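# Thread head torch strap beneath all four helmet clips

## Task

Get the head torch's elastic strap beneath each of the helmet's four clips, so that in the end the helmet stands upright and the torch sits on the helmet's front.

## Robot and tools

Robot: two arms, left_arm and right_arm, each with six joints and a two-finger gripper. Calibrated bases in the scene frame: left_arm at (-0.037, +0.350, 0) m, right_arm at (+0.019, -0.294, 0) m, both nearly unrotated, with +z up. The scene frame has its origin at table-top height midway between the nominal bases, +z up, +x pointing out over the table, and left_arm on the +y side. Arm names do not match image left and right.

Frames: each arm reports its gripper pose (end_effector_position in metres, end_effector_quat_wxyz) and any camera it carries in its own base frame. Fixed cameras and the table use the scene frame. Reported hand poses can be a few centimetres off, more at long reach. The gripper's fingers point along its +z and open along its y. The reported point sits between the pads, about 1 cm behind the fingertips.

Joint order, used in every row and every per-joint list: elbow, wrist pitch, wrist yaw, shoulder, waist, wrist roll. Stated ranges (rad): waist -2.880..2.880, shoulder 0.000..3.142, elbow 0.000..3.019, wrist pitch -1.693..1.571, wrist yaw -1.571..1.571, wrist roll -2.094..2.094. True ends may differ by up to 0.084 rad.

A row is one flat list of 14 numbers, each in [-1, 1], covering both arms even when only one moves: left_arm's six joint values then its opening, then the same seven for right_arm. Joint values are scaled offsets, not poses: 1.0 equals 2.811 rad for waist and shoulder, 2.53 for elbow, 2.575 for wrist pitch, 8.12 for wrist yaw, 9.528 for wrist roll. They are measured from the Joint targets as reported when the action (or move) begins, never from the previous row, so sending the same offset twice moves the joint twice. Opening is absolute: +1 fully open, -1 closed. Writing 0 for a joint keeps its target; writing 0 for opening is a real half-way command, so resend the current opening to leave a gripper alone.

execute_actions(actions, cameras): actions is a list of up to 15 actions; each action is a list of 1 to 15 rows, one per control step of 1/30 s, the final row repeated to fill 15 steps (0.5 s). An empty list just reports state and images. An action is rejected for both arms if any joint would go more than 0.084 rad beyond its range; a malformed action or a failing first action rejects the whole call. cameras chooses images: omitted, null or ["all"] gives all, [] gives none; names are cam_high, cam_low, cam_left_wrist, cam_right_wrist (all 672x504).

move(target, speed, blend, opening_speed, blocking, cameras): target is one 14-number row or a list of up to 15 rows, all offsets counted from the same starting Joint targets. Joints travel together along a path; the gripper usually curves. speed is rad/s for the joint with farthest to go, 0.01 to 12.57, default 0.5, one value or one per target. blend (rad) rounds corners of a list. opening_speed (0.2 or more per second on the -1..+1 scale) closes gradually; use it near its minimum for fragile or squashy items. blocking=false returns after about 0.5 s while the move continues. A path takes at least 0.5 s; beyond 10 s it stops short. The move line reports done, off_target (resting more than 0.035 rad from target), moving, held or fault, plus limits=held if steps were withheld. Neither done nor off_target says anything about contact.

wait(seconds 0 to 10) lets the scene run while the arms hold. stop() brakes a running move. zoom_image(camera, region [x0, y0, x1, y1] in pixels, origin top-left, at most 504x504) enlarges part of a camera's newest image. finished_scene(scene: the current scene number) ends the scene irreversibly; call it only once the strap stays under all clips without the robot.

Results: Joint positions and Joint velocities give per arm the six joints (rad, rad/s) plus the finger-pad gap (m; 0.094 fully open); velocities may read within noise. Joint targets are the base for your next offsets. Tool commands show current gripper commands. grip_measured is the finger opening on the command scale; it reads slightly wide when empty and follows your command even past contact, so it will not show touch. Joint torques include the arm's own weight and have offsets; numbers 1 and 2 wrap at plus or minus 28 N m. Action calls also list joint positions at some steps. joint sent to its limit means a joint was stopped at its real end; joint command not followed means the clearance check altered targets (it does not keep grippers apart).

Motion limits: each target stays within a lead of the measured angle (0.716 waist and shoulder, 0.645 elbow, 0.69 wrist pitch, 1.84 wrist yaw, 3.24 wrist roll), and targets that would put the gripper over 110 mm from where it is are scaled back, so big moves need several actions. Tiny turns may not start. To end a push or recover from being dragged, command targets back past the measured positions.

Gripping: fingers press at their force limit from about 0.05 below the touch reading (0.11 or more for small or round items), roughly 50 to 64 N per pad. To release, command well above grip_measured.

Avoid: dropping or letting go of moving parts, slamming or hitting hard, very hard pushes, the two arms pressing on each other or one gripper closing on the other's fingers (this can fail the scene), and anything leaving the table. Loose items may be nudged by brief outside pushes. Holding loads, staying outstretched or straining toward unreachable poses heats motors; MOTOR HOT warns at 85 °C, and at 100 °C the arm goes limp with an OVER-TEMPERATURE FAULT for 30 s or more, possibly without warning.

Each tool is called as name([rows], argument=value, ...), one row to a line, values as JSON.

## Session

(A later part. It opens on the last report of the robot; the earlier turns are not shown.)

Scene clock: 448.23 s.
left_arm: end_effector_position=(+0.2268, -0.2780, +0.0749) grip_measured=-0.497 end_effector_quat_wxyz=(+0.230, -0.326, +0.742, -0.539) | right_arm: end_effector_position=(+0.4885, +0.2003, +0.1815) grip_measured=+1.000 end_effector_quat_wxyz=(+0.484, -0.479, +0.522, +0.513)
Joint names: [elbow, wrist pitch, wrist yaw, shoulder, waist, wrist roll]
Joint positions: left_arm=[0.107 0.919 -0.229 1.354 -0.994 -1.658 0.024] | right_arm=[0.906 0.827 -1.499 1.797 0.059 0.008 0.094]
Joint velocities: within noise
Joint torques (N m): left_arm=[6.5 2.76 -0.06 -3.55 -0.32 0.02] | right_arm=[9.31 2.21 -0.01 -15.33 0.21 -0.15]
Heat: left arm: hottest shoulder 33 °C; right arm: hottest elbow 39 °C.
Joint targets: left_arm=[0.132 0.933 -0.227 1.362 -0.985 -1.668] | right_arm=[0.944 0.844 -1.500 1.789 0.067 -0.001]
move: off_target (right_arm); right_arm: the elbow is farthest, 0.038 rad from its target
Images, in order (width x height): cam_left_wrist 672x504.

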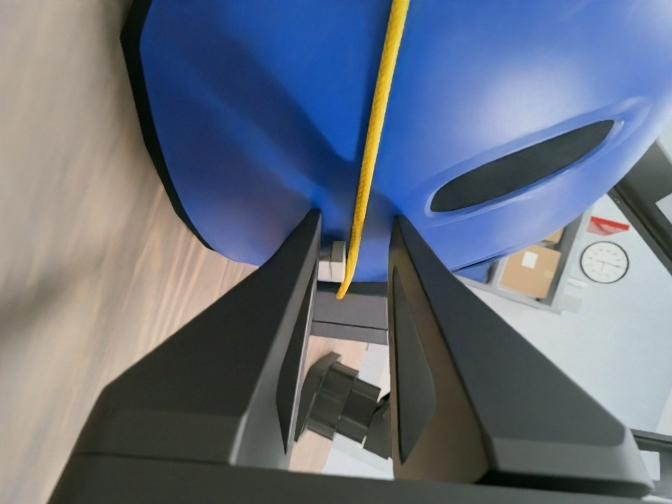

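execute_actions(actions=[], cameras=["cam_high", "cam_right_wrist", "cam_left_wrist"])

zoom_image(camera="cam_high", region=[340, 235, 500, 355])

Scene clock: 455.03 s.
left_arm: end_effector_position=(+0.2267, -0.2780, +0.0749) grip_measured=-0.497 end_effector_quat_wxyz=(+0.230, -0.326, +0.742, -0.539) | right_arm: end_effector_position=(+0.4885, +0.2003, +0.1815) grip_measured=+1.000 end_effector_quat_wxyz=(+0.484, -0.479, +0.522, +0.513)
Joint names: [elbow, wrist pitch, wrist yaw, shoulder, waist, wrist roll]
Joint positions: left_arm=[0.107 0.919 -0.228 1.354 -0.994 -1.658 0.024] | right_arm=[0.906 0.827 -1.499 1.797 0.059 0.008 0.094]
Joint velocities: within noise
Joint torques (N m): left_arm=[6.53 2.76 -0.07 -3.43 -0.44 0.02] | right_arm=[9.29 2.24 -0.02 -15.33 0.21 -0.15]
Heat: left arm: hottest shoulder 33 °C; right arm: hottest elbow 39 °C.
Joint targets: left_arm=[0.132 0.933 -0.226 1.362 -0.985 -1.668] | right_arm=[0.944 0.844 -1.500 1.789 0.067 -0.001]
Tool commands: left_gripper/opening=-0.5 right_gripper/opening=+1.0
Images, in order (width x height): cam_high 672x504, cam_left_wrist 672x504, cam_right_wrist 672x504.

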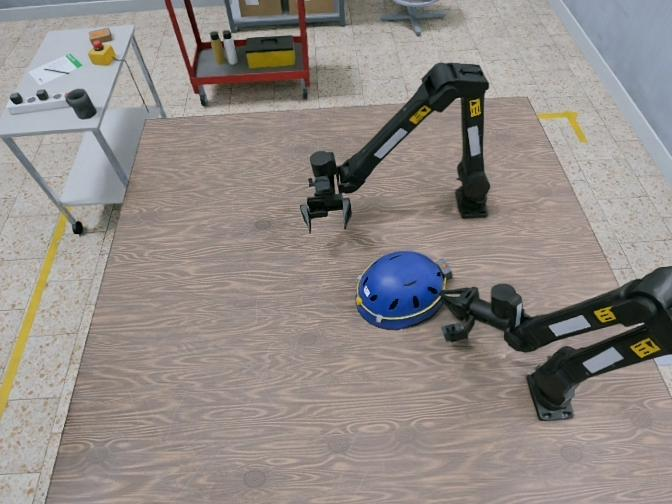

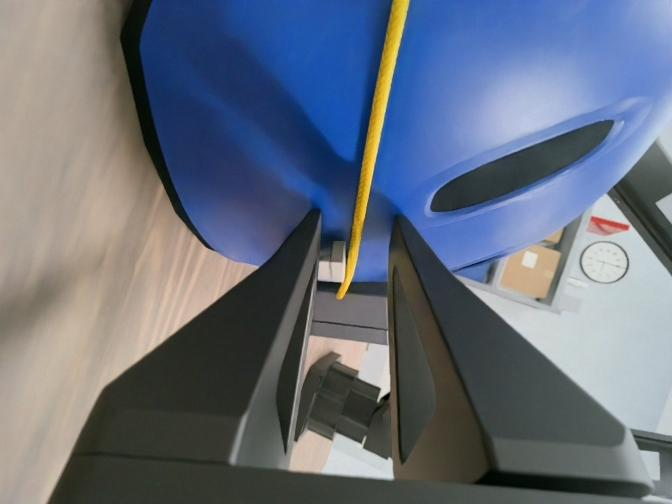

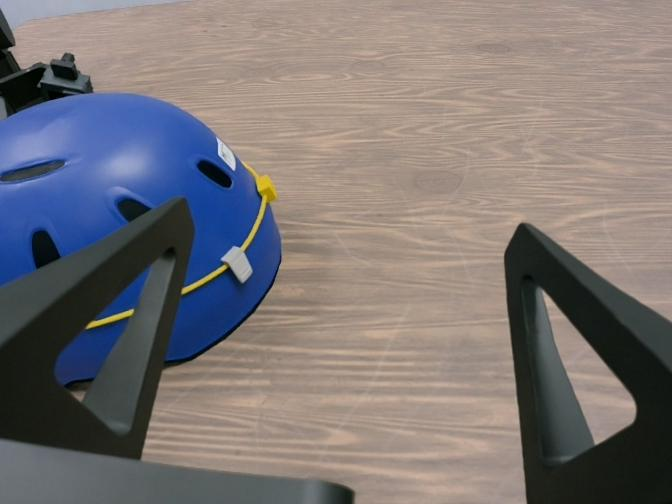

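Scaled by 3.150 from the camera's 672x504 image, which has a finer 960x720 frame.

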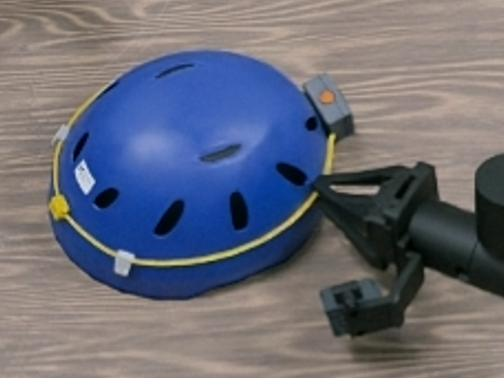

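move([
  [-0.0028, -0.0032, -0.0012, -0.0055, -0.0028, 0, -0.5, 0, 0, 0, 0, 0, 0, 1],
  [-0.0029, -0.0077, 0.0009, -0.0102, 0.0035, 0, -0.5, 0, 0, 0, 0, 0, 0, 1],
  [-0.0007, -0.0042, 0.0013, -0.0051, 0.0044, 0, -0.5, 0, 0, 0, 0, 0, 0, 1],
], speed=0.2, cameras=["cam_left_wrist", "cam_right_wrist"])

zoom_image(camera="cam_left_wrist", region=[270, 110, 450, 290])

Scene clock: 472.17 s.
left_arm: end_effector_position=(+0.2292, -0.2770, +0.0785) grip_measured=-0.497 end_effector_quat_wxyz=(+0.230, -0.327, +0.738, -0.543) | right_arm: end_effector_position=(+0.4885, +0.2003, +0.1815) grip_measured=+1.000 end_effector_quat_wxyz=(+0.484, -0.479, +0.522, +0.513)
Joint names: [elbow, wrist pitch, wrist yaw, shoulder, waist, wrist roll]
Joint positions: left_arm=[0.107 0.919 -0.218 1.342 -0.982 -1.658 0.024] | right_arm=[0.906 0.827 -1.499 1.797 0.059 0.008 0.094]
Joint velocities: within noise
Joint torques (N m): left_arm=[6.46 2.28 -0.05 -3.84 -0.44 0.02] | right_arm=[9.29 2.21 -0.01 -15.21 0.26 -0.15]
Heat: left arm: hottest shoulder 33 °C; right arm: hottest elbow 39 °C.
Joint targets: left_arm=[0.130 0.923 -0.216 1.348 -0.973 -1.668] | right_arm=[0.944 0.844 -1.500 1.789 0.067 -0.001]
move: off_target (right_arm); right_arm: the elbow is farthest, 0.038 rad from its target
Images, in order (width x height): cam_left_wrist 672x504, cam_right_wrist 672x504.

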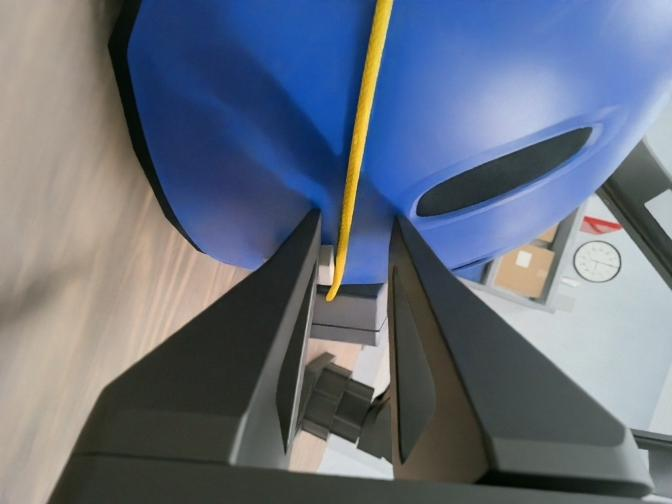

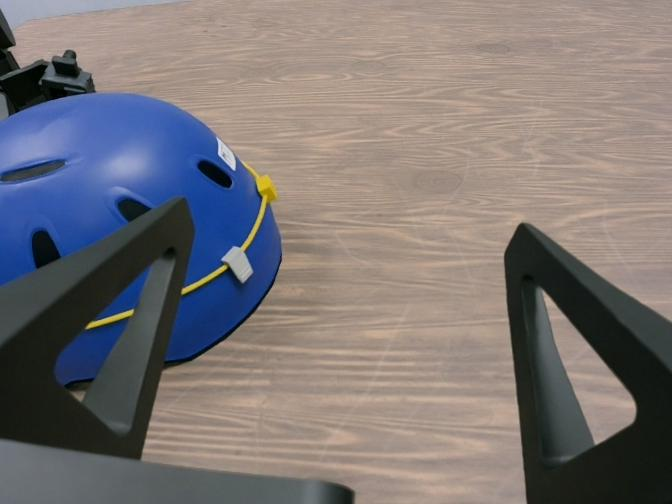

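Scaled by 2.800 from the camera's 672x504 image, which has a finer 960x720 frame.

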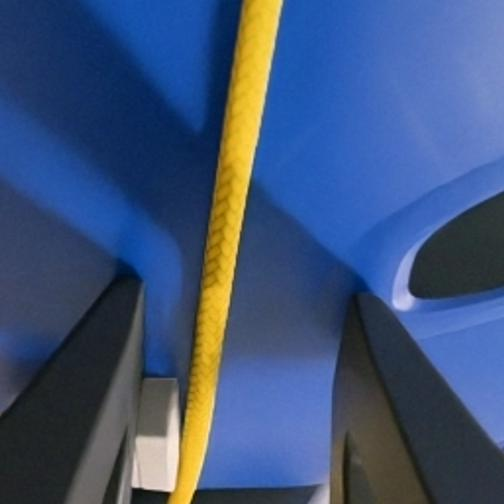

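move(target=[0, -0.0085, 0, 0, 0, 0, -0.5, 0, 0, 0, 0, 0, 0, 1], speed=0.2, cameras=["cam_left_wrist"])

zoom_image(camera="cam_left_wrist", region=[270, 110, 450, 290])

Scene clock: 477.57 s.
left_arm: end_effector_position=(+0.2290, -0.2762, +0.0760) grip_measured=-0.497 end_effector_quat_wxyz=(+0.229, -0.328, +0.741, -0.539) | right_arm: end_effector_position=(+0.4885, +0.2003, +0.1815) grip_measured=+1.000 end_effector_quat_wxyz=(+0.484, -0.479, +0.522, +0.513)
Joint names: [elbow, wrist pitch, wrist yaw, shoulder, waist, wrist roll]
Joint positions: left_arm=[0.107 0.908 -0.218 1.342 -0.981 -1.658 0.024] | right_arm=[0.906 0.827 -1.499 1.797 0.059 0.008 0.094]
Joint velocities: within noise
Joint torques (N m): left_arm=[6.43 1.78 -0.06 -3.78 -0.44 0.03] | right_arm=[9.26 2.19 -0.02 -15.44 0.09 -0.15]
Heat: left arm: hottest shoulder 33 °C; right arm: hottest elbow 39 °C.
Joint targets: left_arm=[0.130 0.901 -0.216 1.348 -0.973 -1.668] | right_arm=[0.944 0.844 -1.500 1.789 0.067 -0.001]
move: off_target (right_arm); right_arm: the elbow is farthest, 0.038 rad from its target
Images, in order (width x height): cam_left_wrist 672x504.

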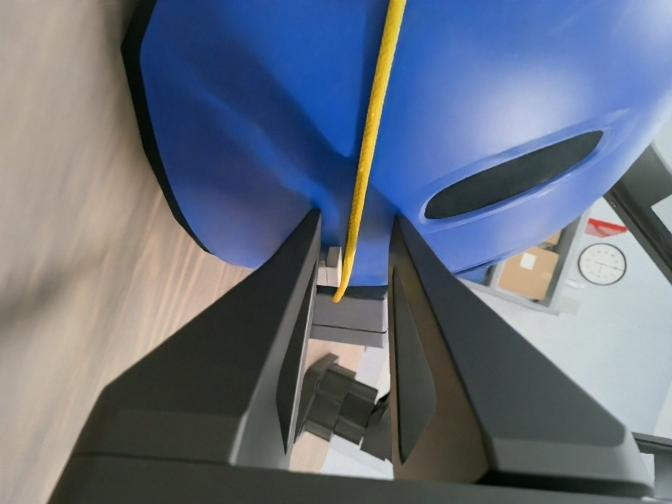

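Scaled by 2.800 from the camera's 672x504 image, which has a finer 960x720 frame.

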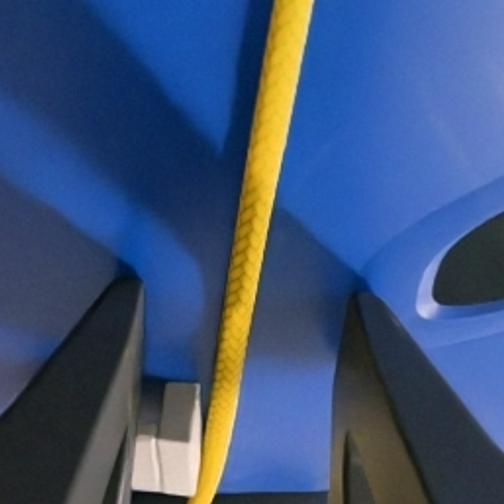

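move(target=[0, 0, 0, 0, 0, 0, -1.0, 0, 0, 0, 0, 0, 0, 1], speed=0.2, opening_speed=0.4, cameras=["cam_left_wrist", "cam_right_wrist"])

zoom_image(camera="cam_left_wrist", region=[270, 110, 450, 290])

Scene clock: 485.80 s.
left_arm: end_effector_position=(+0.2289, -0.2760, +0.0756) grip_measured=-0.952 end_effector_quat_wxyz=(+0.229, -0.328, +0.742, -0.538) | right_arm: end_effector_position=(+0.4885, +0.2003, +0.1815) grip_measured=+1.000 end_effector_quat_wxyz=(+0.484, -0.479, +0.522, +0.513)
Joint names: [elbow, wrist pitch, wrist yaw, shoulder, waist, wrist roll]
Joint positions: left_arm=[0.107 0.906 -0.218 1.342 -0.981 -1.658 0.002] | right_arm=[0.906 0.827 -1.499 1.797 0.059 0.008 0.094]
Joint velocities: within noise
Joint torques (N m): left_arm=[6.48 1.87 -0.06 -3.78 -0.44 0.02] | right_arm=[9.26 2.19 -0.02 -15.33 0.21 -0.15]
Heat: left arm: hottest shoulder 33 °C; right arm: hottest elbow 39 °C.
Joint targets: left_arm=[0.130 0.901 -0.216 1.348 -0.973 -1.668] | right_arm=[0.944 0.844 -1.500 1.789 0.067 -0.001]
move: off_target (right_arm); right_arm: the elbow is farthest, 0.038 rad from its target
Images, in order (width x height): cam_left_wrist 672x504, cam_right_wrist 672x504.

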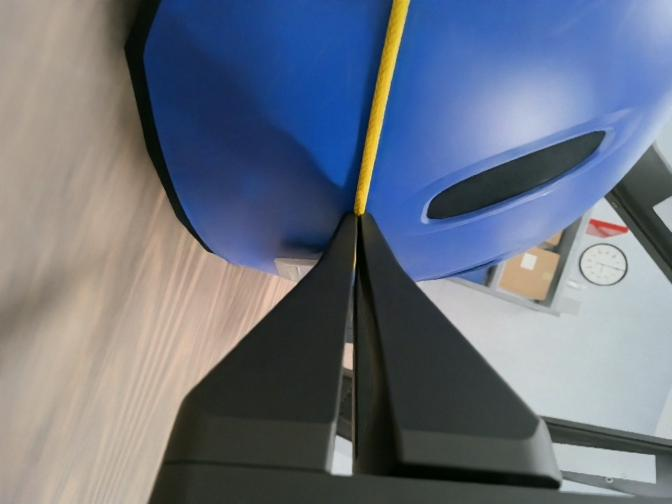

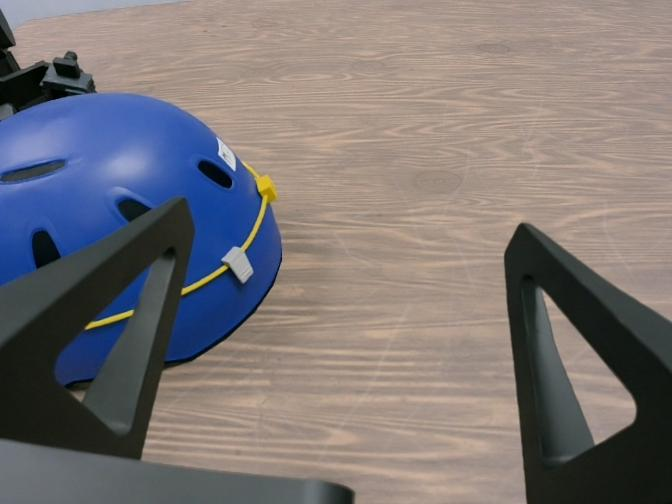

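Scaled by 2.800 from the camera's 672x504 image, which has a finer 960x720 frame.

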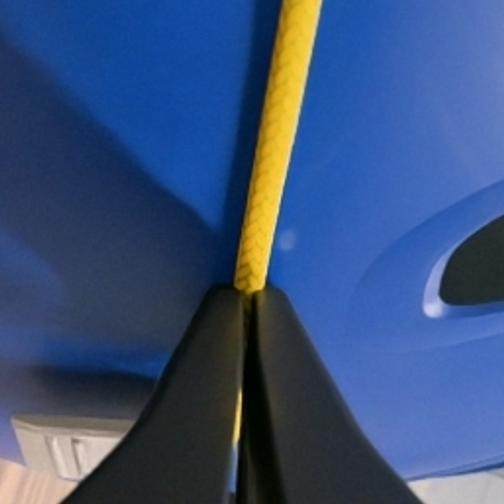

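move(target=[0.0014, -0.1759, -0.0011, -0.1155, -0.0079, -0.0026, -1.0, 0, 0, 0, 0, 0, 0, 1], speed=0.25, cameras=["cam_left_wrist", "cam_right_wrist", "cam_high"])

zoom_image(camera="cam_left_wrist", region=[230, 110, 450, 310])

Scene clock: 517.87 s.
left_arm: end_effector_position=(+0.2145, -0.2567, +0.0781) grip_measured=-0.957 end_effector_quat_wxyz=(+0.214, -0.342, +0.775, -0.486) | right_arm: end_effector_position=(+0.4885, +0.2003, +0.1815) grip_measured=+1.000 end_effector_quat_wxyz=(+0.484, -0.479, +0.522, +0.513)
Joint names: [elbow, wrist pitch, wrist yaw, shoulder, waist, wrist roll]
Joint positions: left_arm=[0.109 0.455 -0.222 1.028 -0.987 -1.681 0.002] | right_arm=[0.906 0.827 -1.499 1.797 0.059 0.008 0.094]
Joint velocities: within noise
Joint torques (N m): left_arm=[8.99 1.72 -0.25 -2.49 -1.85 0] | right_arm=[9.29 2.19 -0.02 -15.33 0.21 -0.15]
Heat: left arm: hottest shoulder 32 °C; right arm: hottest elbow 39 °C.
Joint targets: left_arm=[0.133 0.448 -0.225 1.023 -0.995 -1.693] | right_arm=[0.944 0.844 -1.500 1.789 0.067 -0.001]
move: off_target (right_arm); right_arm: the elbow is farthest, 0.038 rad from its target
Images, in order (width x height): cam_high 672x504, cam_left_wrist 672x504, cam_right_wrist 672x504.

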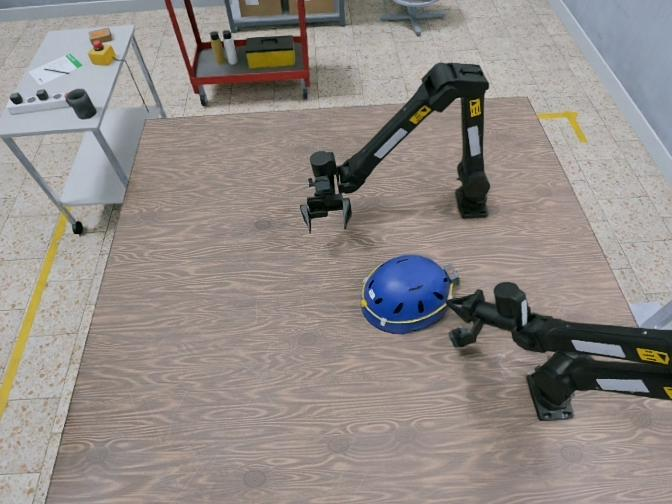

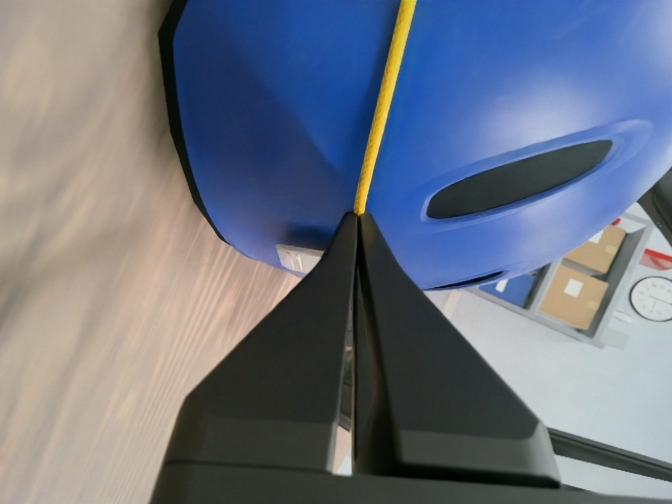

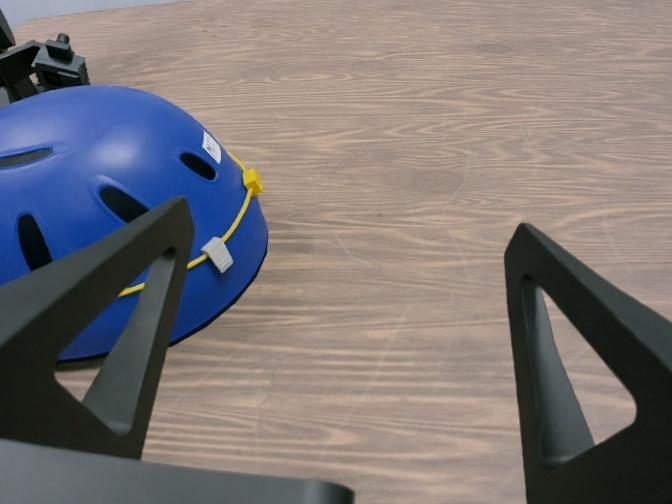

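Scaled by 2.291 from the camera's 672x504 image, which has a finer 960x720 frame.

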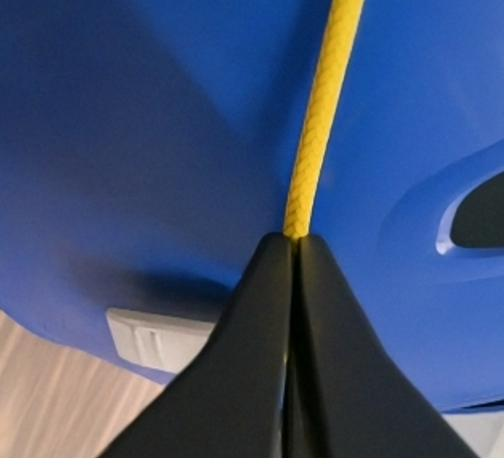

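move(target=[0, 0, 0, 0, 0, 0, -1.0, -0.0852, -0.7203, 0.0851, -0.2405, 0.0385, -0.1417, 1], speed=0.8, cameras=["cam_right_wrist", "cam_high", "cam_left_wrist"])

Scene clock: 550.40 s.
left_arm: end_effector_position=(+0.2143, -0.2567, +0.0780) grip_measured=-0.957 end_effector_quat_wxyz=(+0.214, -0.343, +0.775, -0.486) | right_arm: end_effector_position=(+0.2793, +0.1731, +0.1645) grip_measured=+1.000 end_effector_quat_wxyz=(-0.284, +0.651, -0.644, -0.283)
Joint names: [elbow, wrist pitch, wrist yaw, shoulder, waist, wrist roll]
Joint positions: left_arm=[0.109 0.455 -0.222 1.028 -0.987 -1.682 0.002] | right_arm=[0.726 -1.001 -0.81 1.121 0.168 -1.339 0.094]
Joint velocities: within noise
Joint torques (N m): left_arm=[8.98 1.73 -0.24 -2.55 -1.79 0.01] | right_arm=[8.4 0.02 -0.35 -6.65 0.26 -0.16]
Heat: left arm: hottest shoulder 32 °C; right arm: hottest elbow 39 °C.
Joint targets: left_arm=[0.133 0.448 -0.225 1.023 -0.995 -1.693] | right_arm=[0.729 -1.010 -0.808 1.113 0.176 -1.351]
move: done
Images, in order (width x height): cam_high 672x504, cam_left_wrist 672x504, cam_right_wrist 672x504.

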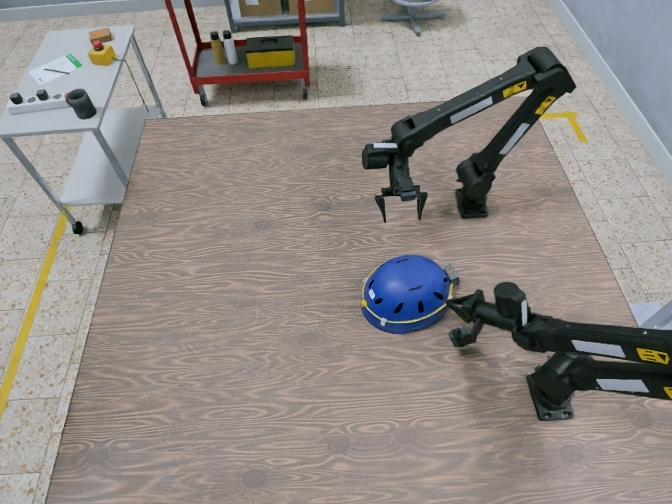

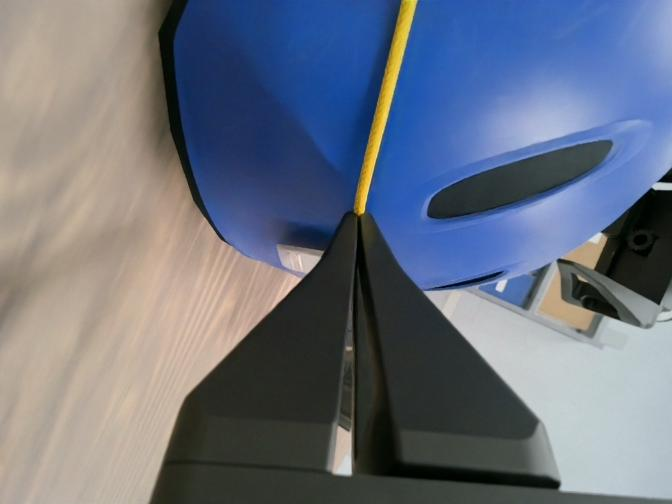

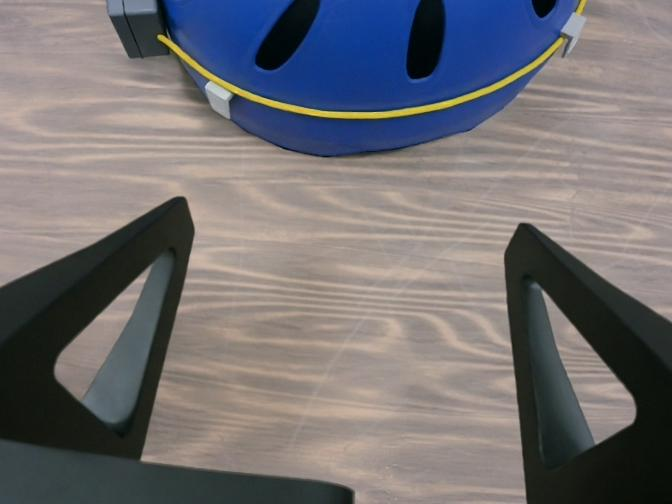

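zoom_image(camera="cam_high", region=[350, 240, 470, 345])

Scaled by 4.200 from the camera's 672x504 image, which has a finer 960x720 frame.

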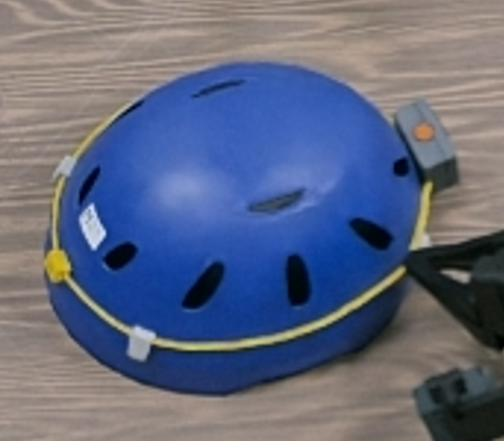

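move(target=[0, 0, 0, 0, 0, 0, -1.0, 0.2670, -0.1986, 0.0995, 0.1159, 0.2417, 0.2009, 1], speed=0.8, cameras=["cam_right_wrist", "cam_high"])

Scene clock: 596.27 s.
left_arm: end_effector_position=(+0.2143, -0.2567, +0.0780) grip_measured=-0.957 end_effector_quat_wxyz=(+0.214, -0.343, +0.775, -0.486) | right_arm: end_effector_position=(+0.2700, +0.3107, +0.2413) grip_measured=+1.000 end_effector_quat_wxyz=(-0.006, -0.151, +0.988, -0.004)
Joint names: [elbow, wrist pitch, wrist yaw, shoulder, waist, wrist roll]
Joint positions: left_arm=[0.109 0.455 -0.222 1.028 -0.987 -1.682 0.002] | right_arm=[1.353 -1.512 -0.003 1.426 0.855 0.552 0.094]
Joint velocities: within noise
Joint torques (N m): left_arm=[8.99 1.76 -0.25 -2.55 -1.67 0.01] | right_arm=[12.67 -0.25 0.17 -10.4 -0.26 0.05]
Heat: left arm: hottest shoulder 32 °C; right arm: hottest elbow 39 °C.
Joint targets: left_arm=[0.133 0.448 -0.225 1.023 -0.995 -1.693] | right_arm=[1.404 -1.522 -0.001 1.439 0.855 0.563]
move: off_target (right_arm); right_arm: the elbow is farthest, 0.052 rad from its target
Images, in order (width x height): cam_high 672x504, cam_right_wrist 672x504.

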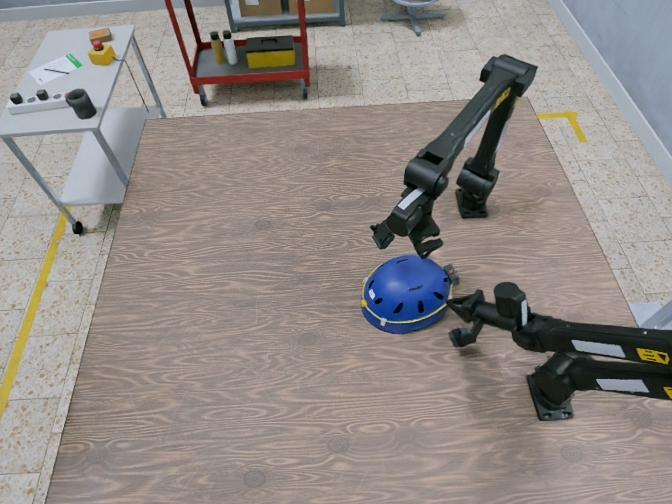

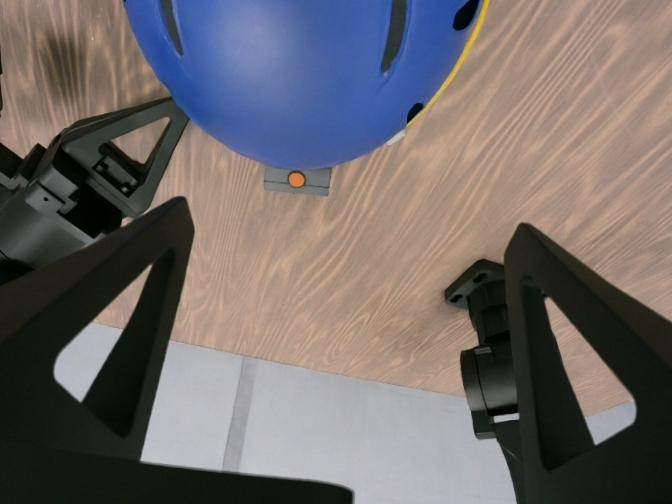

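zoom_image(camera="cam_right_wrist", region=[140, 170, 300, 290])

zoom_image(camera="cam_right_wrist", region=[430, 190, 590, 310])

Scaled by 3.150 from the camera's 672x504 image, which has a finer 960x720 frame.

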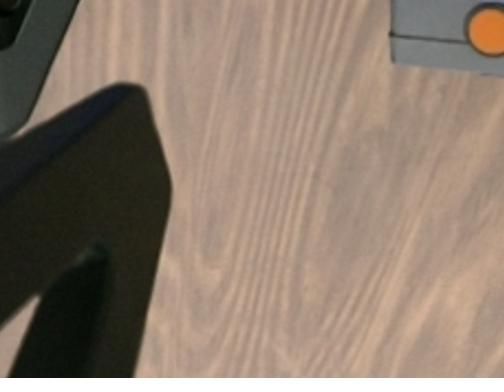

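Scaled by 3.150 from the camera's 672x504 image, which has a finer 960x720 frame.

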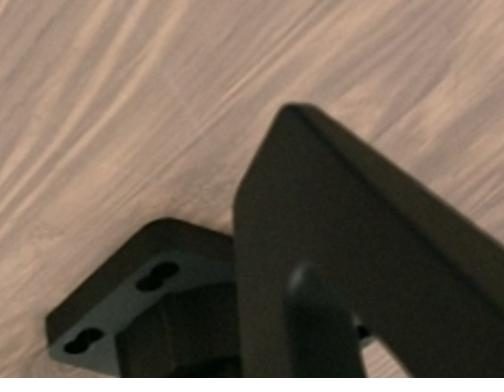

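move(target=[0, 0, 0, 0, 0, 0, -1.0, 0.0049, 0.035, 0, 0.0317, 0.0115, 0.0034, 0.9], speed=0.5, cameras=["cam_right_wrist", "cam_high"])

Scene clock: 635.67 s.
left_arm: end_effector_position=(+0.2143, -0.2567, +0.0780) grip_measured=-0.957 end_effector_quat_wxyz=(+0.214, -0.343, +0.775, -0.486) | right_arm: end_effector_position=(+0.2811, +0.3416, +0.2032) grip_measured=+0.902 end_effector_quat_wxyz=(-0.014, -0.149, +0.989, -0.011)
Joint names: [elbow, wrist pitch, wrist yaw, shoulder, waist, wrist roll]
Joint positions: left_arm=[0.109 0.455 -0.222 1.028 -0.987 -1.683 0.002] | right_arm=[1.366 -1.442 -0.002 1.531 0.882 0.584 0.089]
Joint velocities: within noise
Joint torques (N m): left_arm=[9.03 1.74 -0.25 -2.55 -1.85 0.01] | right_arm=[12.42 0.62 0.17 -13.22 0.03 0.07]
Heat: left arm: hottest shoulder 31 °C; right arm: hottest elbow 46 °C.
Joint targets: left_arm=[0.133 0.448 -0.225 1.023 -0.995 -1.693] | right_arm=[1.416 -1.432 -0.001 1.528 0.888 0.596]
move: off_target (right_arm); right_arm: the elbow is farthest, 0.051 rad from its target
Images, in order (width x height): cam_high 672x504, cam_right_wrist 672x504.

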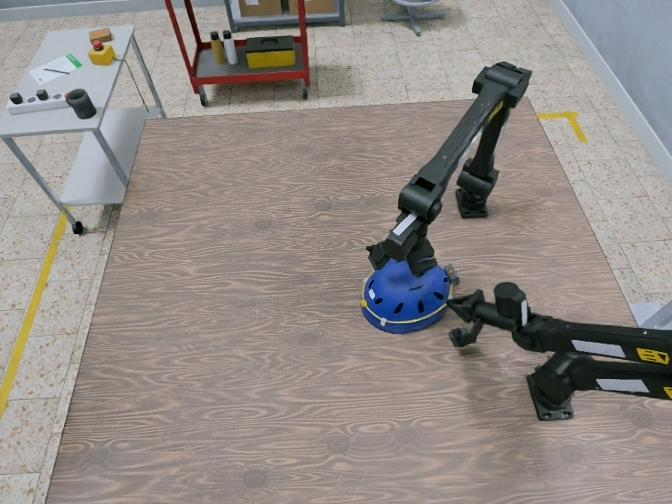

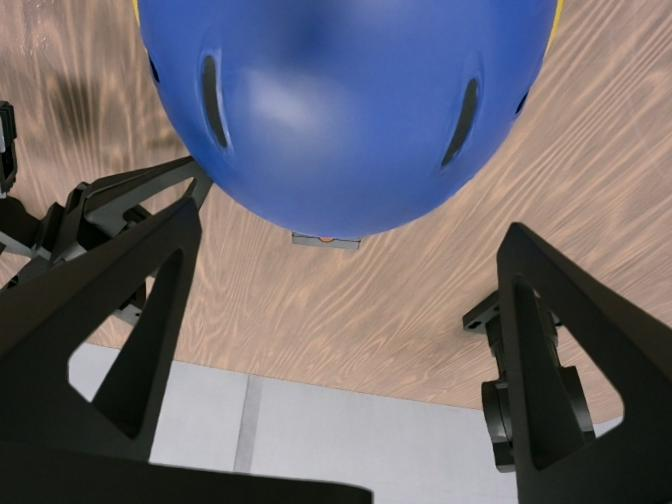

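move(target=[0, 0, 0, 0, 0, 0, -1.0, -0.0242, 0.0424, 0, 0.0043, 0.0023, 0, 0.81], speed=0.4, cameras=["cam_right_wrist", "cam_high"])

Scene clock: 649.03 s.
left_arm: end_effector_position=(+0.2143, -0.2567, +0.0780) grip_measured=-0.957 end_effector_quat_wxyz=(+0.214, -0.343, +0.775, -0.486) | right_arm: end_effector_position=(+0.2946, +0.3597, +0.1988) grip_measured=+0.812 end_effector_quat_wxyz=(+0.021, -0.149, +0.988, +0.021)
Joint names: [elbow, wrist pitch, wrist yaw, shoulder, waist, wrist roll]
Joint positions: left_arm=[0.109 0.455 -0.222 1.028 -0.987 -1.683 0.002] | right_arm=[1.353 -1.334 -0.002 1.531 0.885 0.586 0.085]
Joint velocities: within noise
Joint torques (N m): left_arm=[8.99 1.74 -0.24 -2.49 -1.73 0.02] | right_arm=[8.83 0.87 0.17 -12.4 0.26 0.05]
Heat: left arm: hottest shoulder 31 °C; right arm: hottest elbow 44 °C.
Joint targets: left_arm=[0.133 0.448 -0.225 1.023 -0.995 -1.693] | right_arm=[1.356 -1.322 -0.001 1.540 0.894 0.596]
move: done
Images, in order (width x height): cam_high 672x504, cam_right_wrist 672x504.

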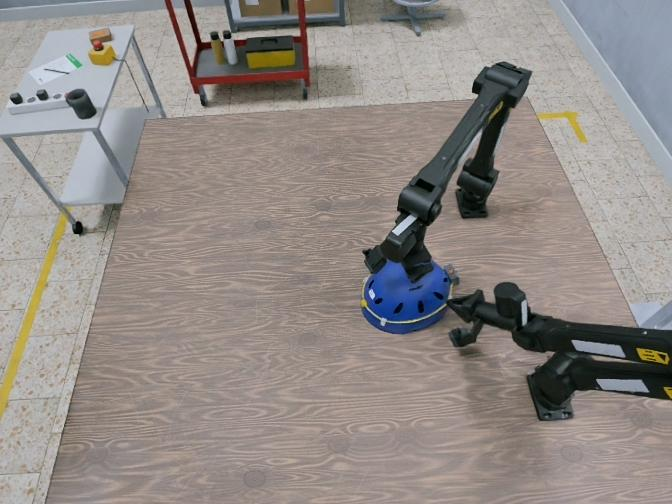

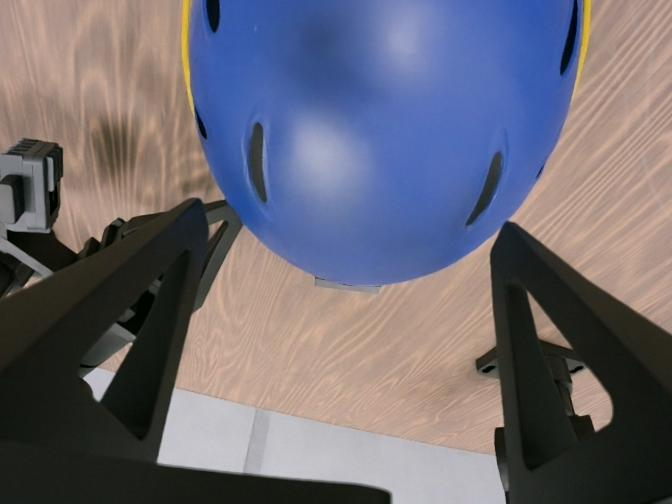

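move(target=[0, 0, 0, 0, 0, 0, -1.0, -0.0298, 0.011, 0, 0.0042, 0.0018, 0, 0.81], speed=0.3, cameras=["cam_right_wrist"])

Scene clock: 658.30 s.
left_arm: end_effector_position=(+0.2143, -0.2567, +0.0780) grip_measured=-0.957 end_effector_quat_wxyz=(+0.214, -0.343, +0.775, -0.486) | right_arm: end_effector_position=(+0.2813, +0.3475, +0.1644) grip_measured=+0.812 end_effector_quat_wxyz=(-0.001, -0.152, +0.988, +0.000)
Joint names: [elbow, wrist pitch, wrist yaw, shoulder, waist, wrist roll]
Joint positions: left_arm=[0.109 0.455 -0.222 1.028 -0.987 -1.683 0.002] | right_arm=[1.275 -1.305 -0.002 1.542 0.89 0.586 0.085]
Joint velocities: within noise
Joint torques (N m): left_arm=[9.01 1.73 -0.24 -2.49 -1.85 0.01] | right_arm=[8.72 0.75 0.17 -12.28 0.32 0.05]
Heat: left arm: hottest shoulder 31 °C; right arm: hottest elbow 44 °C.
Joint targets: left_arm=[0.133 0.448 -0.225 1.023 -0.995 -1.693] | right_arm=[1.280 -1.294 -0.001 1.552 0.899 0.596]
move: done
Images, in order (width x height): cam_right_wrist 672x504.

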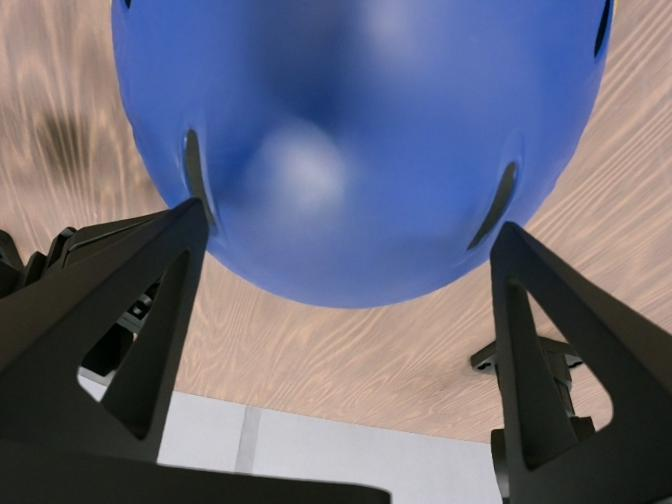

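move(target=[0, 0, 0, 0, 0, 0, -1.0, -0.0081, 0.0128, 0, 0.004, 0.001, 0, 0.81], speed=0.2, cameras=["cam_right_wrist"])

zoom_image(camera="cam_right_wrist", region=[130, 120, 330, 320])

zoom_image(camera="cam_right_wrist", region=[400, 130, 600, 330])

Scene clock: 667.33 s.
left_arm: end_effector_position=(+0.2143, -0.2567, +0.0780) grip_measured=-0.957 end_effector_quat_wxyz=(+0.214, -0.343, +0.775, -0.486) | right_arm: end_effector_position=(+0.2819, +0.3498, +0.1557) grip_measured=+0.812 end_effector_quat_wxyz=(+0.002, -0.153, +0.988, +0.003)
Joint names: [elbow, wrist pitch, wrist yaw, shoulder, waist, wrist roll]
Joint positions: left_arm=[0.109 0.455 -0.222 1.028 -0.987 -1.683 0.002] | right_arm=[1.259 -1.273 -0.002 1.549 0.893 0.587 0.085]
Joint velocities: within noise
Joint torques (N m): left_arm=[8.99 1.77 -0.24 -2.55 -1.73 0.02] | right_arm=[8.27 0.77 0.15 -11.99 0.32 0.05]
Heat: left arm: hottest shoulder 31 °C; right arm: hottest elbow 43 °C.
Joint targets: left_arm=[0.133 0.448 -0.225 1.023 -0.995 -1.693] | right_arm=[1.259 -1.261 -0.001 1.564 0.902 0.596]
move: done
Images, in order (width x height): cam_right_wrist 672x504.

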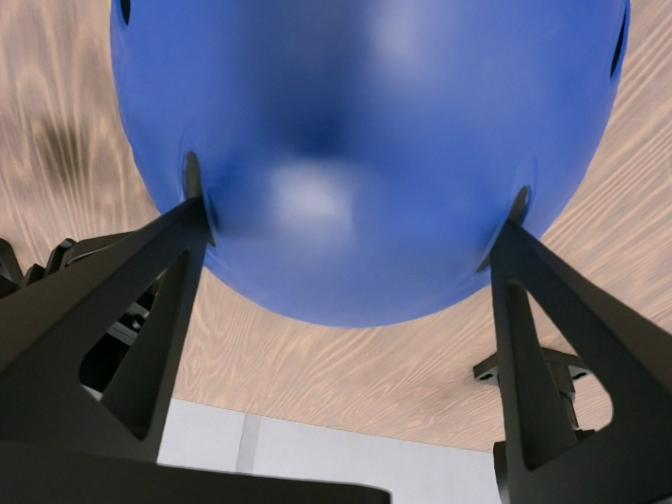

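Scaled by 2.520 from the camera's 672x504 image, which has a finer 960x720 frame.

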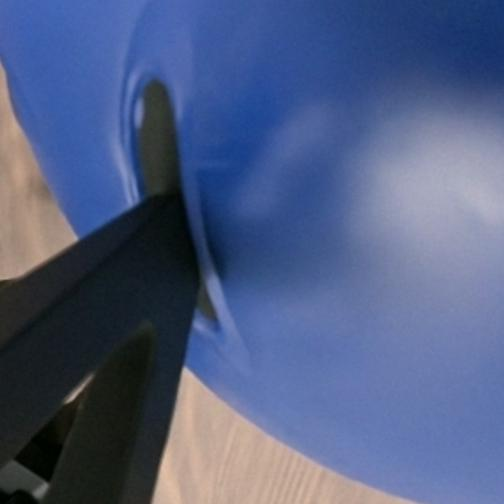

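Scaled by 2.520 from the camera's 672x504 image, which has a finer 960x720 frame.

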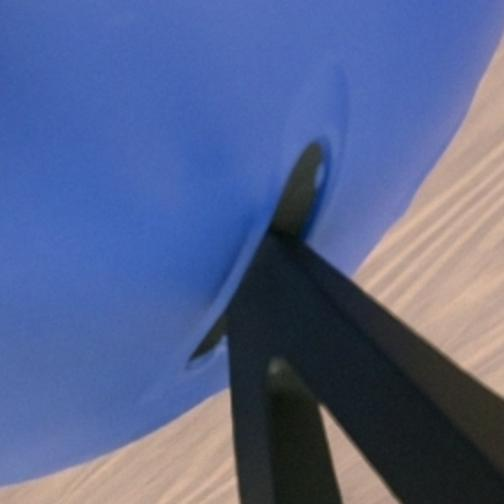

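move(target=[0, 0, 0, 0, 0, 0, -1.0, -0.0045, 0.0062, 0, 0.0034, 0, 0, 0.81], speed=0.1, cameras=["cam_right_wrist"])

zoom_image(camera="cam_right_wrist", region=[130, 120, 330, 320])

zoom_image(camera="cam_right_wrist", region=[400, 130, 600, 330])

Scene clock: 672.87 s.
left_arm: end_effector_position=(+0.2143, -0.2567, +0.0780) grip_measured=-0.957 end_effector_quat_wxyz=(+0.214, -0.343, +0.775, -0.486) | right_arm: end_effector_position=(+0.2816, +0.3503, +0.1549) grip_measured=+0.812 end_effector_quat_wxyz=(+0.003, -0.152, +0.988, +0.004)
Joint names: [elbow, wrist pitch, wrist yaw, shoulder, waist, wrist roll]
Joint positions: left_arm=[0.109 0.455 -0.222 1.028 -0.987 -1.683 0.002] | right_arm=[1.257 -1.27 -0.002 1.549 0.894 0.59 0.085]
Joint velocities: within noise
Joint torques (N m): left_arm=[8.96 1.73 -0.24 -2.43 -1.73 0.01] | right_arm=[7.61 1.37 0.15 -11.05 0.26 0.01]
Heat: left arm: hottest shoulder 31 °C; right arm: hottest elbow 42 °C.
Joint targets: left_arm=[0.133 0.448 -0.225 1.023 -0.995 -1.693] | right_arm=[1.248 -1.245 -0.001 1.573 0.902 0.596]
move: done
Images, in order (width x height): cam_right_wrist 672x504.

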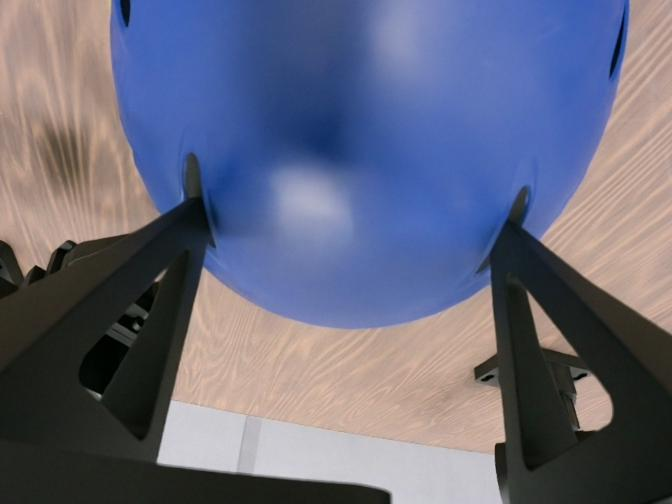

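Scaled by 2.520 from the camera's 672x504 image, which has a finer 960x720 frame.

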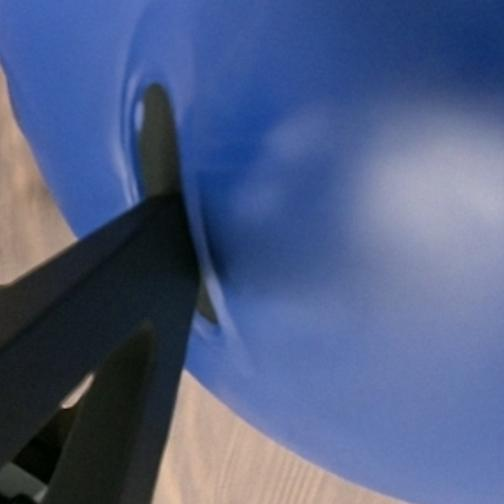

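Scaled by 2.520 from the camera's 672x504 image, which has a finer 960x720 frame.

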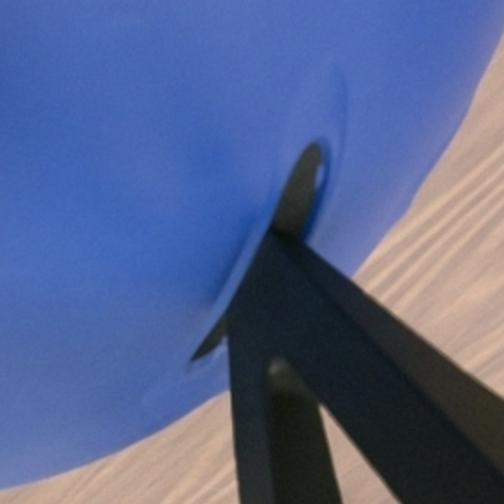

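move(target=[0, 0, 0, 0, 0, 0, -1.0, 0, 0, 0, 0, 0, 0, 0.68], speed=0.1, opening_speed=0.2, cameras=["cam_right_wrist"])

zoom_image(camera="cam_right_wrist", region=[130, 120, 330, 320])

zoom_image(camera="cam_right_wrist", region=[400, 130, 600, 330])

Scene clock: 679.60 s.
left_arm: end_effector_position=(+0.2143, -0.2567, +0.0780) grip_measured=-0.957 end_effector_quat_wxyz=(+0.214, -0.343, +0.775, -0.486) | right_arm: end_effector_position=(+0.2823, +0.3504, +0.1549) grip_measured=+0.683 end_effector_quat_wxyz=(+0.005, -0.151, +0.988, +0.004)
Joint names: [elbow, wrist pitch, wrist yaw, shoulder, waist, wrist roll]
Joint positions: left_arm=[0.109 0.455 -0.222 1.028 -0.987 -1.683 0.002] | right_arm=[1.257 -1.267 0.001 1.549 0.894 0.59 0.079]
Joint velocities: within noise
Joint torques (N m): left_arm=[8.98 1.74 -0.24 -2.55 -1.79 0.01] | right_arm=[7.65 1.26 0.07 -10.99 0.26 0.01]
Heat: left arm: hottest shoulder 31 °C; right arm: hottest elbow 42 °C.
Joint targets: left_arm=[0.133 0.448 -0.225 1.023 -0.995 -1.693] | right_arm=[1.248 -1.245 -0.001 1.573 0.902 0.596]
move: done
Images, in order (width x height): cam_right_wrist 672x504.

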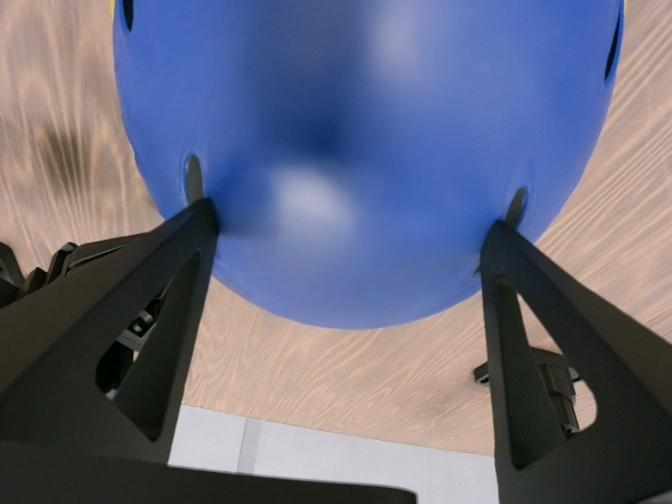

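Scaled by 2.520 from the camera's 672x504 image, which has a finer 960x720 frame.

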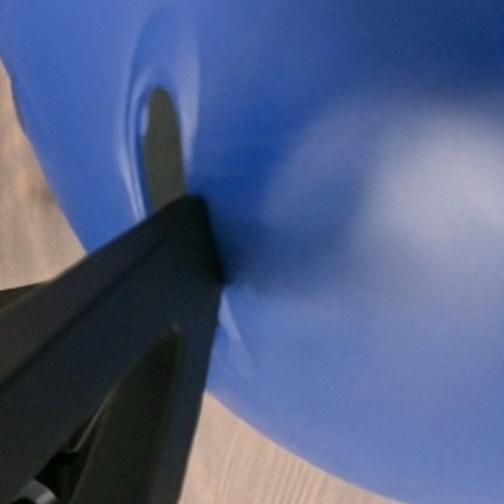

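Scaled by 2.520 from the camera's 672x504 image, which has a finer 960x720 frame.

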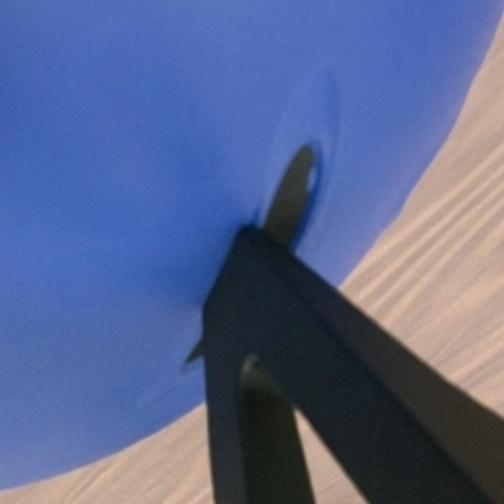

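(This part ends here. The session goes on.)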